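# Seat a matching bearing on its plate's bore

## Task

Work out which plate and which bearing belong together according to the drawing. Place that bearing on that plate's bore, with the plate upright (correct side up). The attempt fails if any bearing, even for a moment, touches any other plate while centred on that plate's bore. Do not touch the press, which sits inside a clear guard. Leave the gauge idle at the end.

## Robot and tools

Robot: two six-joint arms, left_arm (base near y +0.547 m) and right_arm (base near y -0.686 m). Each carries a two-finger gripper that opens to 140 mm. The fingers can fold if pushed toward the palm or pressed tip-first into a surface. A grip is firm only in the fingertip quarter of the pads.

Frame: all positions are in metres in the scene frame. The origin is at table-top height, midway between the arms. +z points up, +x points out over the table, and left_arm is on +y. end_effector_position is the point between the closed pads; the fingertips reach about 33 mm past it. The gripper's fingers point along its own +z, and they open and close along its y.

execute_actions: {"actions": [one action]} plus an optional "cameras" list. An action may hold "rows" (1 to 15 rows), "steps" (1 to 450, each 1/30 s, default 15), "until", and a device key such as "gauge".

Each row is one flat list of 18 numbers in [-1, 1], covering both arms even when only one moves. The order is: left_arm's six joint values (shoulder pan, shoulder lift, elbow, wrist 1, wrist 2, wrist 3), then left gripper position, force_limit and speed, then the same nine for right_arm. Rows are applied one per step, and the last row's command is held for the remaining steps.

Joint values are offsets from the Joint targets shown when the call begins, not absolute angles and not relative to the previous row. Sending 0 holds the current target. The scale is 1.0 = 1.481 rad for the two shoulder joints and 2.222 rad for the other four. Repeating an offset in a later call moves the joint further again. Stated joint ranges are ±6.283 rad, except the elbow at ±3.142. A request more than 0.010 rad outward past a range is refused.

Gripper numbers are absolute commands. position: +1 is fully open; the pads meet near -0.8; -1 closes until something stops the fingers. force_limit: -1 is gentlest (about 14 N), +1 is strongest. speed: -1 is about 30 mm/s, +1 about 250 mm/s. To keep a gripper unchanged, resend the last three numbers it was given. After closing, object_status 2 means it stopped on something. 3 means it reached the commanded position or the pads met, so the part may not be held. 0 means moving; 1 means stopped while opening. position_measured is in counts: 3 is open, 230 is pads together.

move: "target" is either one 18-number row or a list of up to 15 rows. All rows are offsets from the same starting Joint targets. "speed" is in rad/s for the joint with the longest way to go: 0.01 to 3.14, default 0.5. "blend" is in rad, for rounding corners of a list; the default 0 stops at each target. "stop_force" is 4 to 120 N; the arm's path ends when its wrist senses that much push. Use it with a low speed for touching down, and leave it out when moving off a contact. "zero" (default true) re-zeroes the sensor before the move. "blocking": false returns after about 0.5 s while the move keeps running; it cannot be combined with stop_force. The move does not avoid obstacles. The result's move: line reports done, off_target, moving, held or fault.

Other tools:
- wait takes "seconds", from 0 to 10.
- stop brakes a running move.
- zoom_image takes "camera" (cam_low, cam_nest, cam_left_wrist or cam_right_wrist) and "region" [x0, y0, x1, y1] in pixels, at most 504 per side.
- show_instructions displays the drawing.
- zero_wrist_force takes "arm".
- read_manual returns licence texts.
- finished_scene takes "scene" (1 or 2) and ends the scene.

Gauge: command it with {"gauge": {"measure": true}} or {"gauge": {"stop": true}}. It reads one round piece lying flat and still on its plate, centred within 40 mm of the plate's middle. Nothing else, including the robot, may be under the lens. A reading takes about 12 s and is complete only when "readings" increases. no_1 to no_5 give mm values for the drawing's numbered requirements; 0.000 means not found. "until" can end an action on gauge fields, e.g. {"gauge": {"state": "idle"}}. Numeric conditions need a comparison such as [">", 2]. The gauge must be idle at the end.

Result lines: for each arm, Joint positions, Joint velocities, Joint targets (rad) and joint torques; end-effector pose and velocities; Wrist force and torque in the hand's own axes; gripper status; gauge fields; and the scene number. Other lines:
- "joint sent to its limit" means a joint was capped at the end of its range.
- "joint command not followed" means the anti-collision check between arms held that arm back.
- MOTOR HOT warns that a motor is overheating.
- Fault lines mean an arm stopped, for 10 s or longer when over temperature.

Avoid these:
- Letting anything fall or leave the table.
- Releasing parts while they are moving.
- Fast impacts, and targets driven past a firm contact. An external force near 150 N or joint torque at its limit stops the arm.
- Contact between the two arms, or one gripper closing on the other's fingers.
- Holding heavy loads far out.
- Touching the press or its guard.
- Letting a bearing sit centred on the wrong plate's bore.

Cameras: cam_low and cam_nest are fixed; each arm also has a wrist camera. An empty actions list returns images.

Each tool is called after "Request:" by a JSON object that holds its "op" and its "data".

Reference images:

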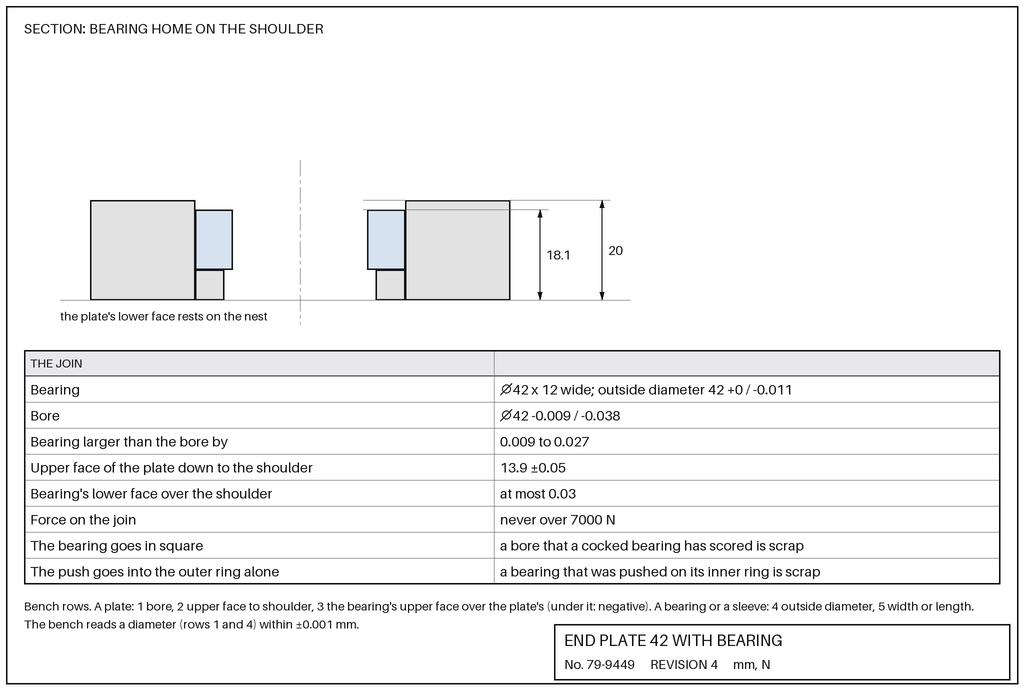

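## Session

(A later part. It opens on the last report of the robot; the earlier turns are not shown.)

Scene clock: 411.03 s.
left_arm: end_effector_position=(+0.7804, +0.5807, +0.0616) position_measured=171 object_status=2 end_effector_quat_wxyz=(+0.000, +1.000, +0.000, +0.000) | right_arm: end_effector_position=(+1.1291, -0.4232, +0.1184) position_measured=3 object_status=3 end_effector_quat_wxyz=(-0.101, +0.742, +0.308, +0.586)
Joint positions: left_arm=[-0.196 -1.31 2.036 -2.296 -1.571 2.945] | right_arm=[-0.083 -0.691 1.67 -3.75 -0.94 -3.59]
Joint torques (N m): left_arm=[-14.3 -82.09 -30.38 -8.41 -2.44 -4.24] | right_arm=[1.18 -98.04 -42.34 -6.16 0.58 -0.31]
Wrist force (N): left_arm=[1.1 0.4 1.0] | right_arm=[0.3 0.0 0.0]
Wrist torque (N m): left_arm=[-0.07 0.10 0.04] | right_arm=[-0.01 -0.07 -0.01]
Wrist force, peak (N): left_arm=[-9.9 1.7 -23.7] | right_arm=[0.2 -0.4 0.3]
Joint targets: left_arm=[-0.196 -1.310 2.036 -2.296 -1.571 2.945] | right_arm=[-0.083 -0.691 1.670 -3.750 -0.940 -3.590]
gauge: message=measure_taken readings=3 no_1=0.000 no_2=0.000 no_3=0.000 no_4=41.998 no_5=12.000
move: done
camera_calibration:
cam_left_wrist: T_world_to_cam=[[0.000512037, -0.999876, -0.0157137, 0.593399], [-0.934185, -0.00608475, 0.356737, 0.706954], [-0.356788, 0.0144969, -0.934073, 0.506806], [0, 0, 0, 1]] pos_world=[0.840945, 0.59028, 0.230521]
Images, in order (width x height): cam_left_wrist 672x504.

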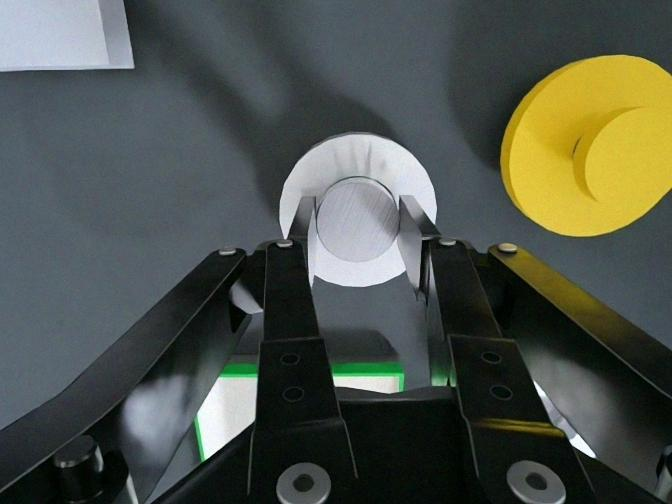

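Request:
{"op": "move", "data": {"target": [-0.0004,0.0029,0.0019,-0.0038,0,-0.0003,-1,1,-1,0,0,0,0,0,0,1,1,1], "speed": 0.02, "stop_force": 4, "cameras": ["cam_left_wrist"]}}

Request:
{"op": "zoom_image", "data": {"camera": "cam_left_wrist", "region": [260, 120, 460, 320]}}

Scene clock: 437.77 s.
left_arm: end_effector_position=(+0.7796, +0.5803, +0.0573) position_measured=171 object_status=2 end_effector_quat_wxyz=(+0.000, +1.000, +0.000, +0.000) | right_arm: end_effector_position=(+1.1291, -0.4232, +0.1184) position_measured=3 object_status=3 end_effector_quat_wxyz=(-0.101, +0.742, +0.308, +0.586)
Joint positions: left_arm=[-0.197 -1.306 2.041 -2.305 -1.571 2.944] | right_arm=[-0.083 -0.691 1.67 -3.75 -0.94 -3.59]
Joint torques (N m): left_arm=[-15.18 -55.1 -30.56 -8.4 -1.27 -4.23] | right_arm=[0.67 -98.97 -42.52 -6.23 0.82 -0.09]
Wrist force (N): left_arm=[1.1 0.4 0.7] | right_arm=[0.1 0.1 0.3]
Wrist torque (N m): left_arm=[-0.05 0.08 0.04] | right_arm=[0.01 -0.03 -0.01]
Wrist force, peak (N): left_arm=[1.4 0.4 1.1] | right_arm=[0.2 -0.4 0.4]
Joint targets: left_arm=[-0.197 -1.306 2.041 -2.305 -1.571 2.944] | right_arm=[-0.083 -0.691 1.670 -3.750 -0.940 -3.590]
gauge: message=measure_taken readings=3 no_1=0.000 no_2=0.000 no_3=0.000 no_4=41.998 no_5=12.000
move: done
camera_calibration:
cam_left_wrist: T_world_to_cam=[[0.00060447, -0.999876, -0.0157489, 0.59296], [-0.934152, -0.006185, 0.356823, 0.707786], [-0.356876, 0.0144962, -0.934039, 0.502481], [0, 0, 0, 1]] pos_world=[0.840144, 0.58998, 0.226121]
Images, in order (width x height): cam_left_wrist 672x504.

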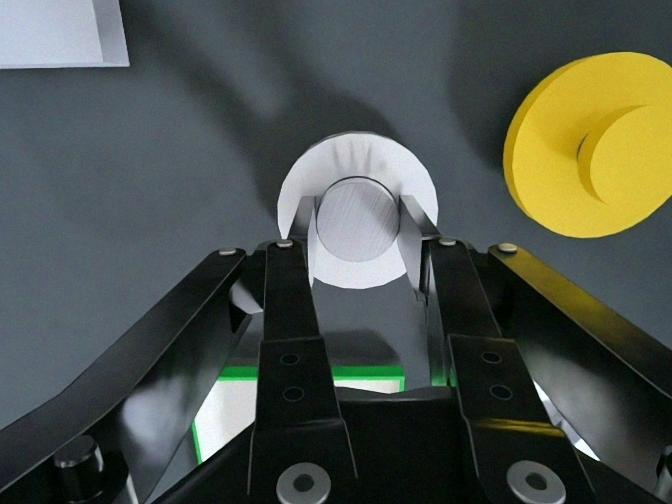

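Scaled by 2.520 from the camera's 672x504 image, which has a finer 960x720 frame.

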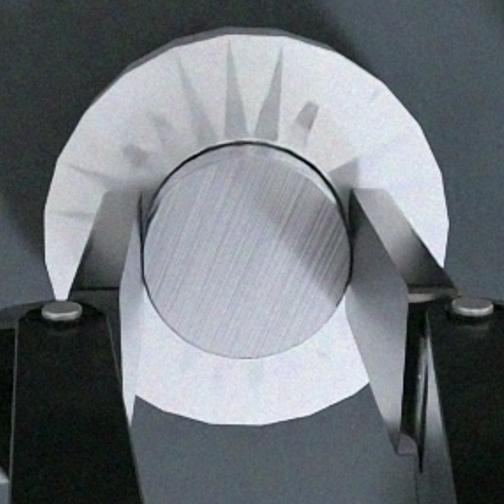

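Request:
{"op": "move", "data": {"target": [[0.0001,0.0003,-0.0003,0.0001,0,0,-1,1,-1,0,0,0,0,0,0,1,1,1],[0.0001,0.002,0.0005,-0.0019,0,0,-1,1,-1,0,0,0,0,0,0,1,1,1]], "speed": 0.01, "stop_force": 6, "cameras": ["cam_left_wrist"]}}

Request:
{"op": "zoom_image", "data": {"camera": "cam_left_wrist", "region": [260, 120, 460, 320]}}

Scene clock: 455.57 s.
left_arm: end_effector_position=(+0.7798, +0.5804, +0.0551) position_measured=171 object_status=2 end_effector_quat_wxyz=(+0.000, +1.000, +0.001, +0.000) | right_arm: end_effector_position=(+1.1291, -0.4232, +0.1184) position_measured=3 object_status=3 end_effector_quat_wxyz=(-0.101, +0.742, +0.308, +0.586)
Joint positions: left_arm=[-0.196 -1.303 2.042 -2.309 -1.571 2.944] | right_arm=[-0.083 -0.691 1.67 -3.75 -0.94 -3.59]
Joint torques (N m): left_arm=[15.17 -53.32 -29.7 -8.22 -0.8 -4.16] | right_arm=[-0.6 -99.13 -43.85 -5.86 0.77 -0.4]
Wrist force (N): left_arm=[1.4 0.9 -0.1] | right_arm=[-0.1 -0.4 -0.1]
Wrist torque (N m): left_arm=[-0.06 0.08 0.05] | right_arm=[-0.09 0.02 -0.01]
Wrist force, peak (N): left_arm=[1.2 1.6 -0.5] | right_arm=[0.3 0.1 0.4]
Joint targets: left_arm=[-0.196 -1.303 2.042 -2.309 -1.571 2.944] | right_arm=[-0.083 -0.691 1.670 -3.750 -0.940 -3.590]
gauge: message=measure_taken readings=3 no_1=0.000 no_2=0.000 no_3=0.000 no_4=41.998 no_5=12.000
move: done
camera_calibration:
cam_left_wrist: T_world_to_cam=[[0.000734476, -0.999877, -0.0156911, 0.592805], [-0.934185, -0.00628447, 0.356734, 0.708828], [-0.356789, 0.0143964, -0.934074, 0.500585], [0, 0, 0, 1]] pos_world=[0.840344, 0.58998, 0.224021]
Images, in order (width x height): cam_left_wrist 672x504.

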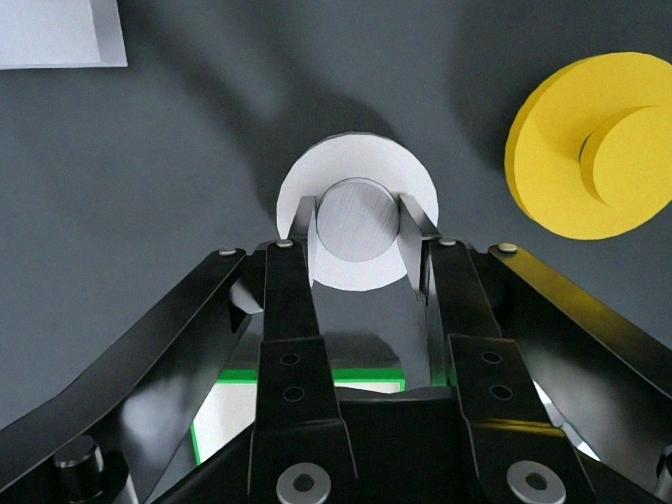

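Scaled by 2.520 from the camera's 672x504 image, which has a finer 960x720 frame.

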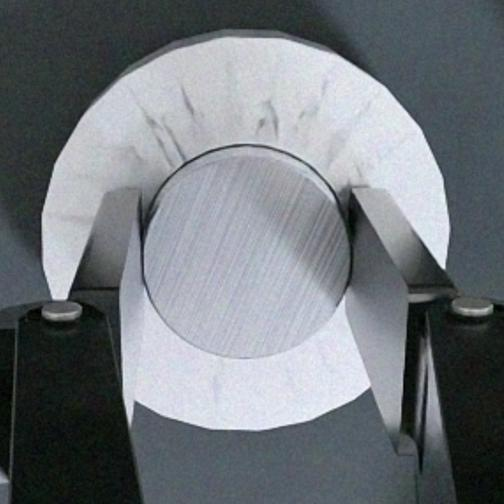

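Request:
{"op": "move", "data": {"target": [0,0.0006,0.0003,-0.0007,0,0,-1,1,-1,0,0,0,0,0,0,1,1,1], "speed": 0.01, "stop_force": 6, "cameras": ["cam_left_wrist"]}}

Request:
{"op": "zoom_image", "data": {"camera": "cam_left_wrist", "region": [260, 120, 460, 320]}}

Scene clock: 466.97 s.
left_arm: end_effector_position=(+0.7798, +0.5804, +0.0548) position_measured=171 object_status=2 end_effector_quat_wxyz=(+0.000, +1.000, +0.001, +0.000) | right_arm: end_effector_position=(+1.1291, -0.4232, +0.1184) position_measured=3 object_status=3 end_effector_quat_wxyz=(-0.101, +0.742, +0.308, +0.586)
Joint positions: left_arm=[-0.196 -1.303 2.042 -2.309 -1.571 2.944] | right_arm=[-0.083 -0.691 1.67 -3.75 -0.94 -3.59]
Joint torques (N m): left_arm=[16.38 -61.12 -32.48 -4.27 -0.58 -4.2] | right_arm=[-0.39 -98.25 -42.91 -6 1.01 -0.05]
Wrist force (N): left_arm=[-1.9 0.8 -9.8] | right_arm=[0.4 0.1 0.2]
Wrist torque (N m): left_arm=[-0.01 0.05 0.04] | right_arm=[0.02 -0.08 -0.01]
Wrist force, peak (N): left_arm=[-2.1 0.8 -10.4] | right_arm=[0.2 -0.2 0.5]
Joint targets: left_arm=[-0.196 -1.303 2.042 -2.309 -1.571 2.944] | right_arm=[-0.083 -0.691 1.670 -3.750 -0.940 -3.590]
gauge: message=measure_taken readings=3 no_1=0.000 no_2=0.000 no_3=0.000 no_4=41.998 no_5=12.000
move: contact (left_arm)
camera_calibration:
cam_left_wrist: T_world_to_cam=[[0.000734476, -0.999877, -0.0156911, 0.592899], [-0.934185, -0.00628447, 0.356734, 0.708972], [-0.356789, 0.0143964, -0.934074, 0.50021], [0, 0, 0, 1]] pos_world=[0.840344, 0.59008, 0.223621]
Images, in order (width x height): cam_left_wrist 672x504.

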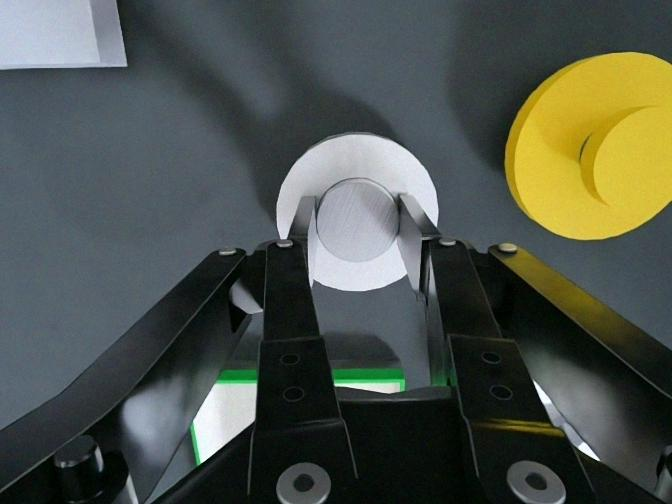

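Scaled by 2.520 from the camera's 672x504 image, which has a finer 960x720 frame.

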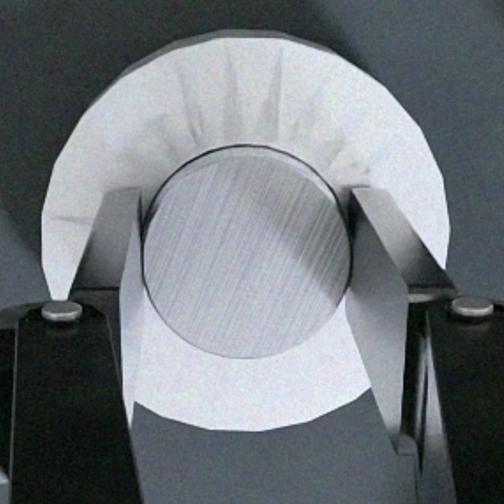

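Request:
{"op": "execute_actions", "data": {"actions": [{"rows":[[0,-0.0002,-0.0001,0.0003,0,0,0.2,1,-1,0,0,0,0,0,0,1,1,1]],"steps":60}], "cameras": ["cam_left_wrist"]}}

Request:
{"op": "zoom_image", "data": {"camera": "cam_left_wrist", "region": [260, 120, 460, 320]}}

Scene clock: 476.00 s.
left_arm: end_effector_position=(+0.7798, +0.5804, +0.0550) position_measured=104 object_status=3 end_effector_quat_wxyz=(+0.000, +1.000, +0.001, +0.000) | right_arm: end_effector_position=(+1.1291, -0.4232, +0.1184) position_measured=3 object_status=3 end_effector_quat_wxyz=(-0.101, +0.742, +0.308, +0.586)
Joint positions: left_arm=[-0.196 -1.303 2.042 -2.309 -1.571 2.944] | right_arm=[-0.083 -0.691 1.67 -3.75 -0.94 -3.59]
Joint torques (N m): left_arm=[12.17 -80.86 -41.84 -3.08 -0.39 -3.99] | right_arm=[-1.56 -98.67 -42.71 -6.2 0.69 -0.02]
Wrist force (N): left_arm=[0.9 0.4 0.0] | right_arm=[0.1 -0.1 0.4]
Wrist torque (N m): left_arm=[-0.04 0.12 0.04] | right_arm=[-0.01 0.00 -0.01]
Wrist force, peak (N): left_arm=[-2.0 0.6 -10.2] | right_arm=[0.6 -0.2 0.1]
Joint targets: left_arm=[-0.196 -1.303 2.042 -2.309 -1.571 2.944] | right_arm=[-0.083 -0.691 1.670 -3.750 -0.940 -3.590]
gauge: message=measure_taken readings=3 no_1=0.000 no_2=0.000 no_3=0.000 no_4=41.998 no_5=12.000
camera_calibration:
cam_left_wrist: T_world_to_cam=[[0.000697965, -0.999875, -0.0157843, 0.592955], [-0.934152, -0.00628498, 0.356821, 0.708817], [-0.356876, 0.0144959, -0.934039, 0.500496], [0, 0, 0, 1]] pos_world=[0.840344, 0.59008, 0.223921]
Images, in order (width x height): cam_left_wrist 672x504.

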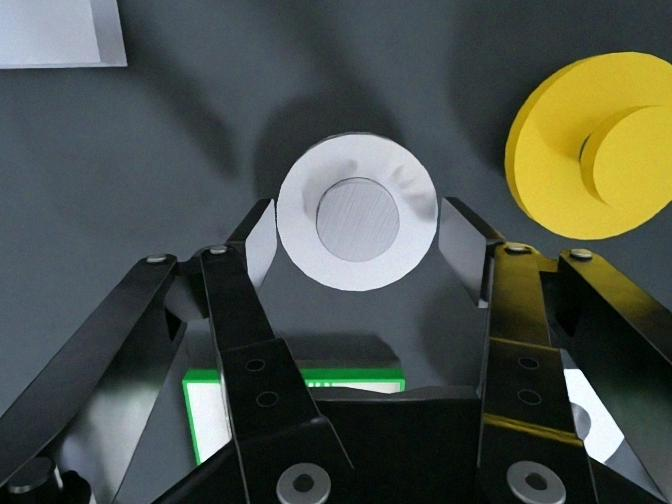

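Scaled by 2.520 from the camera's 672x504 image, which has a finer 960x720 frame.

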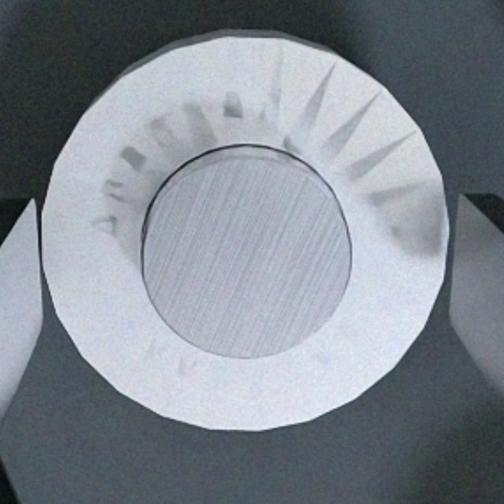

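Seated flat. Retreat and finish.

Request:
{"op": "move", "data": {"target": [0,-0.0502,-0.0226,0.0557,0,0,0.2,1,-1,0,0,0,0,0,0,1,1,1], "speed": 0.15, "cameras": ["cam_left_wrist"]}}

Request:
{"op": "zoom_image", "data": {"camera": "cam_left_wrist", "region": [260, 100, 460, 300]}}

Scene clock: 482.47 s.
left_arm: end_effector_position=(+0.7802, +0.5803, +0.1209) position_measured=104 object_status=3 end_effector_quat_wxyz=(+0.000, +1.000, +0.001, +0.000) | right_arm: end_effector_position=(+1.1291, -0.4232, +0.1184) position_measured=3 object_status=3 end_effector_quat_wxyz=(-0.101, +0.742, +0.308, +0.586)
Joint positions: left_arm=[-0.196 -1.377 1.992 -2.185 -1.571 2.944] | right_arm=[-0.083 -0.691 1.67 -3.75 -0.94 -3.59]
Joint torques (N m): left_arm=[9.37 -77.61 -45.3 -2.79 -0.14 -3.87] | right_arm=[-0.12 -97.11 -43.87 -6.62 0.46 0.03]
Wrist force (N): left_arm=[1.2 0.2 0.1] | right_arm=[0.1 -0.1 0.3]
Wrist torque (N m): left_arm=[-0.12 0.08 -0.02] | right_arm=[-0.03 -0.02 -0.01]
Wrist force, peak (N): left_arm=[1.3 0.2 -1.2] | right_arm=[0.8 0.0 0.3]
Joint targets: left_arm=[-0.196 -1.378 1.992 -2.185 -1.571 2.944] | right_arm=[-0.083 -0.691 1.670 -3.750 -0.940 -3.590]
gauge: message=measure_taken readings=3 no_1=0.000 no_2=0.000 no_3=0.000 no_4=41.998 no_5=12.000
move: done
camera_calibration:
cam_left_wrist: T_world_to_cam=[[0.000781087, -0.999878, -0.0155965, 0.593773], [-0.934422, -0.00628472, 0.356111, 0.685982], [-0.356166, 0.0142956, -0.934313, 0.561853], [0, 0, 0, 1]] pos_world=[0.840646, 0.58998, 0.289922]
Images, in order (width x height): cam_left_wrist 672x504.

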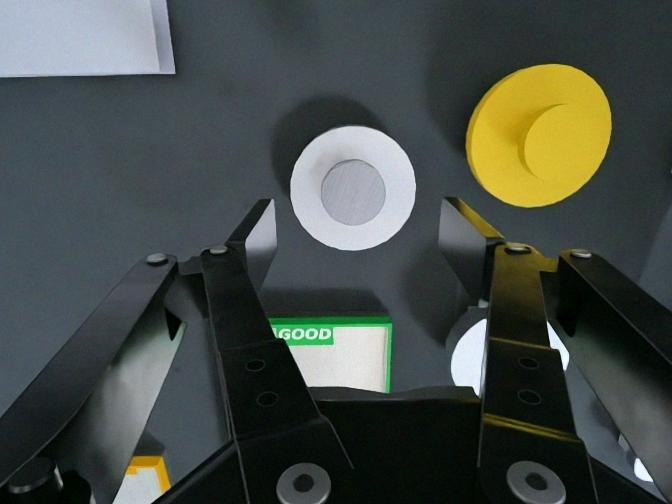

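Scaled by 2.520 from the camera's 672x504 image, which has a finer 960x720 frame.

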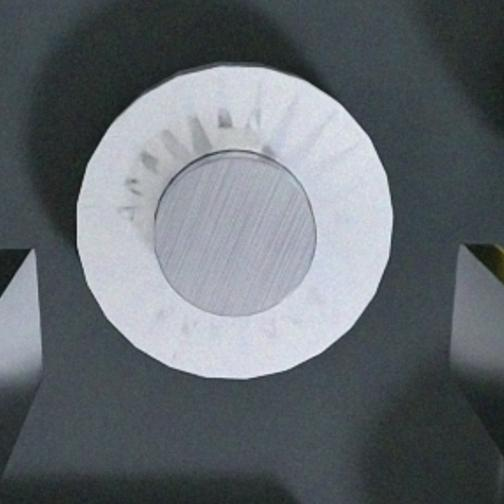

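Request:
{"op": "finished_scene", "data": {"scene": 2}}

The scene is finished: the task was done.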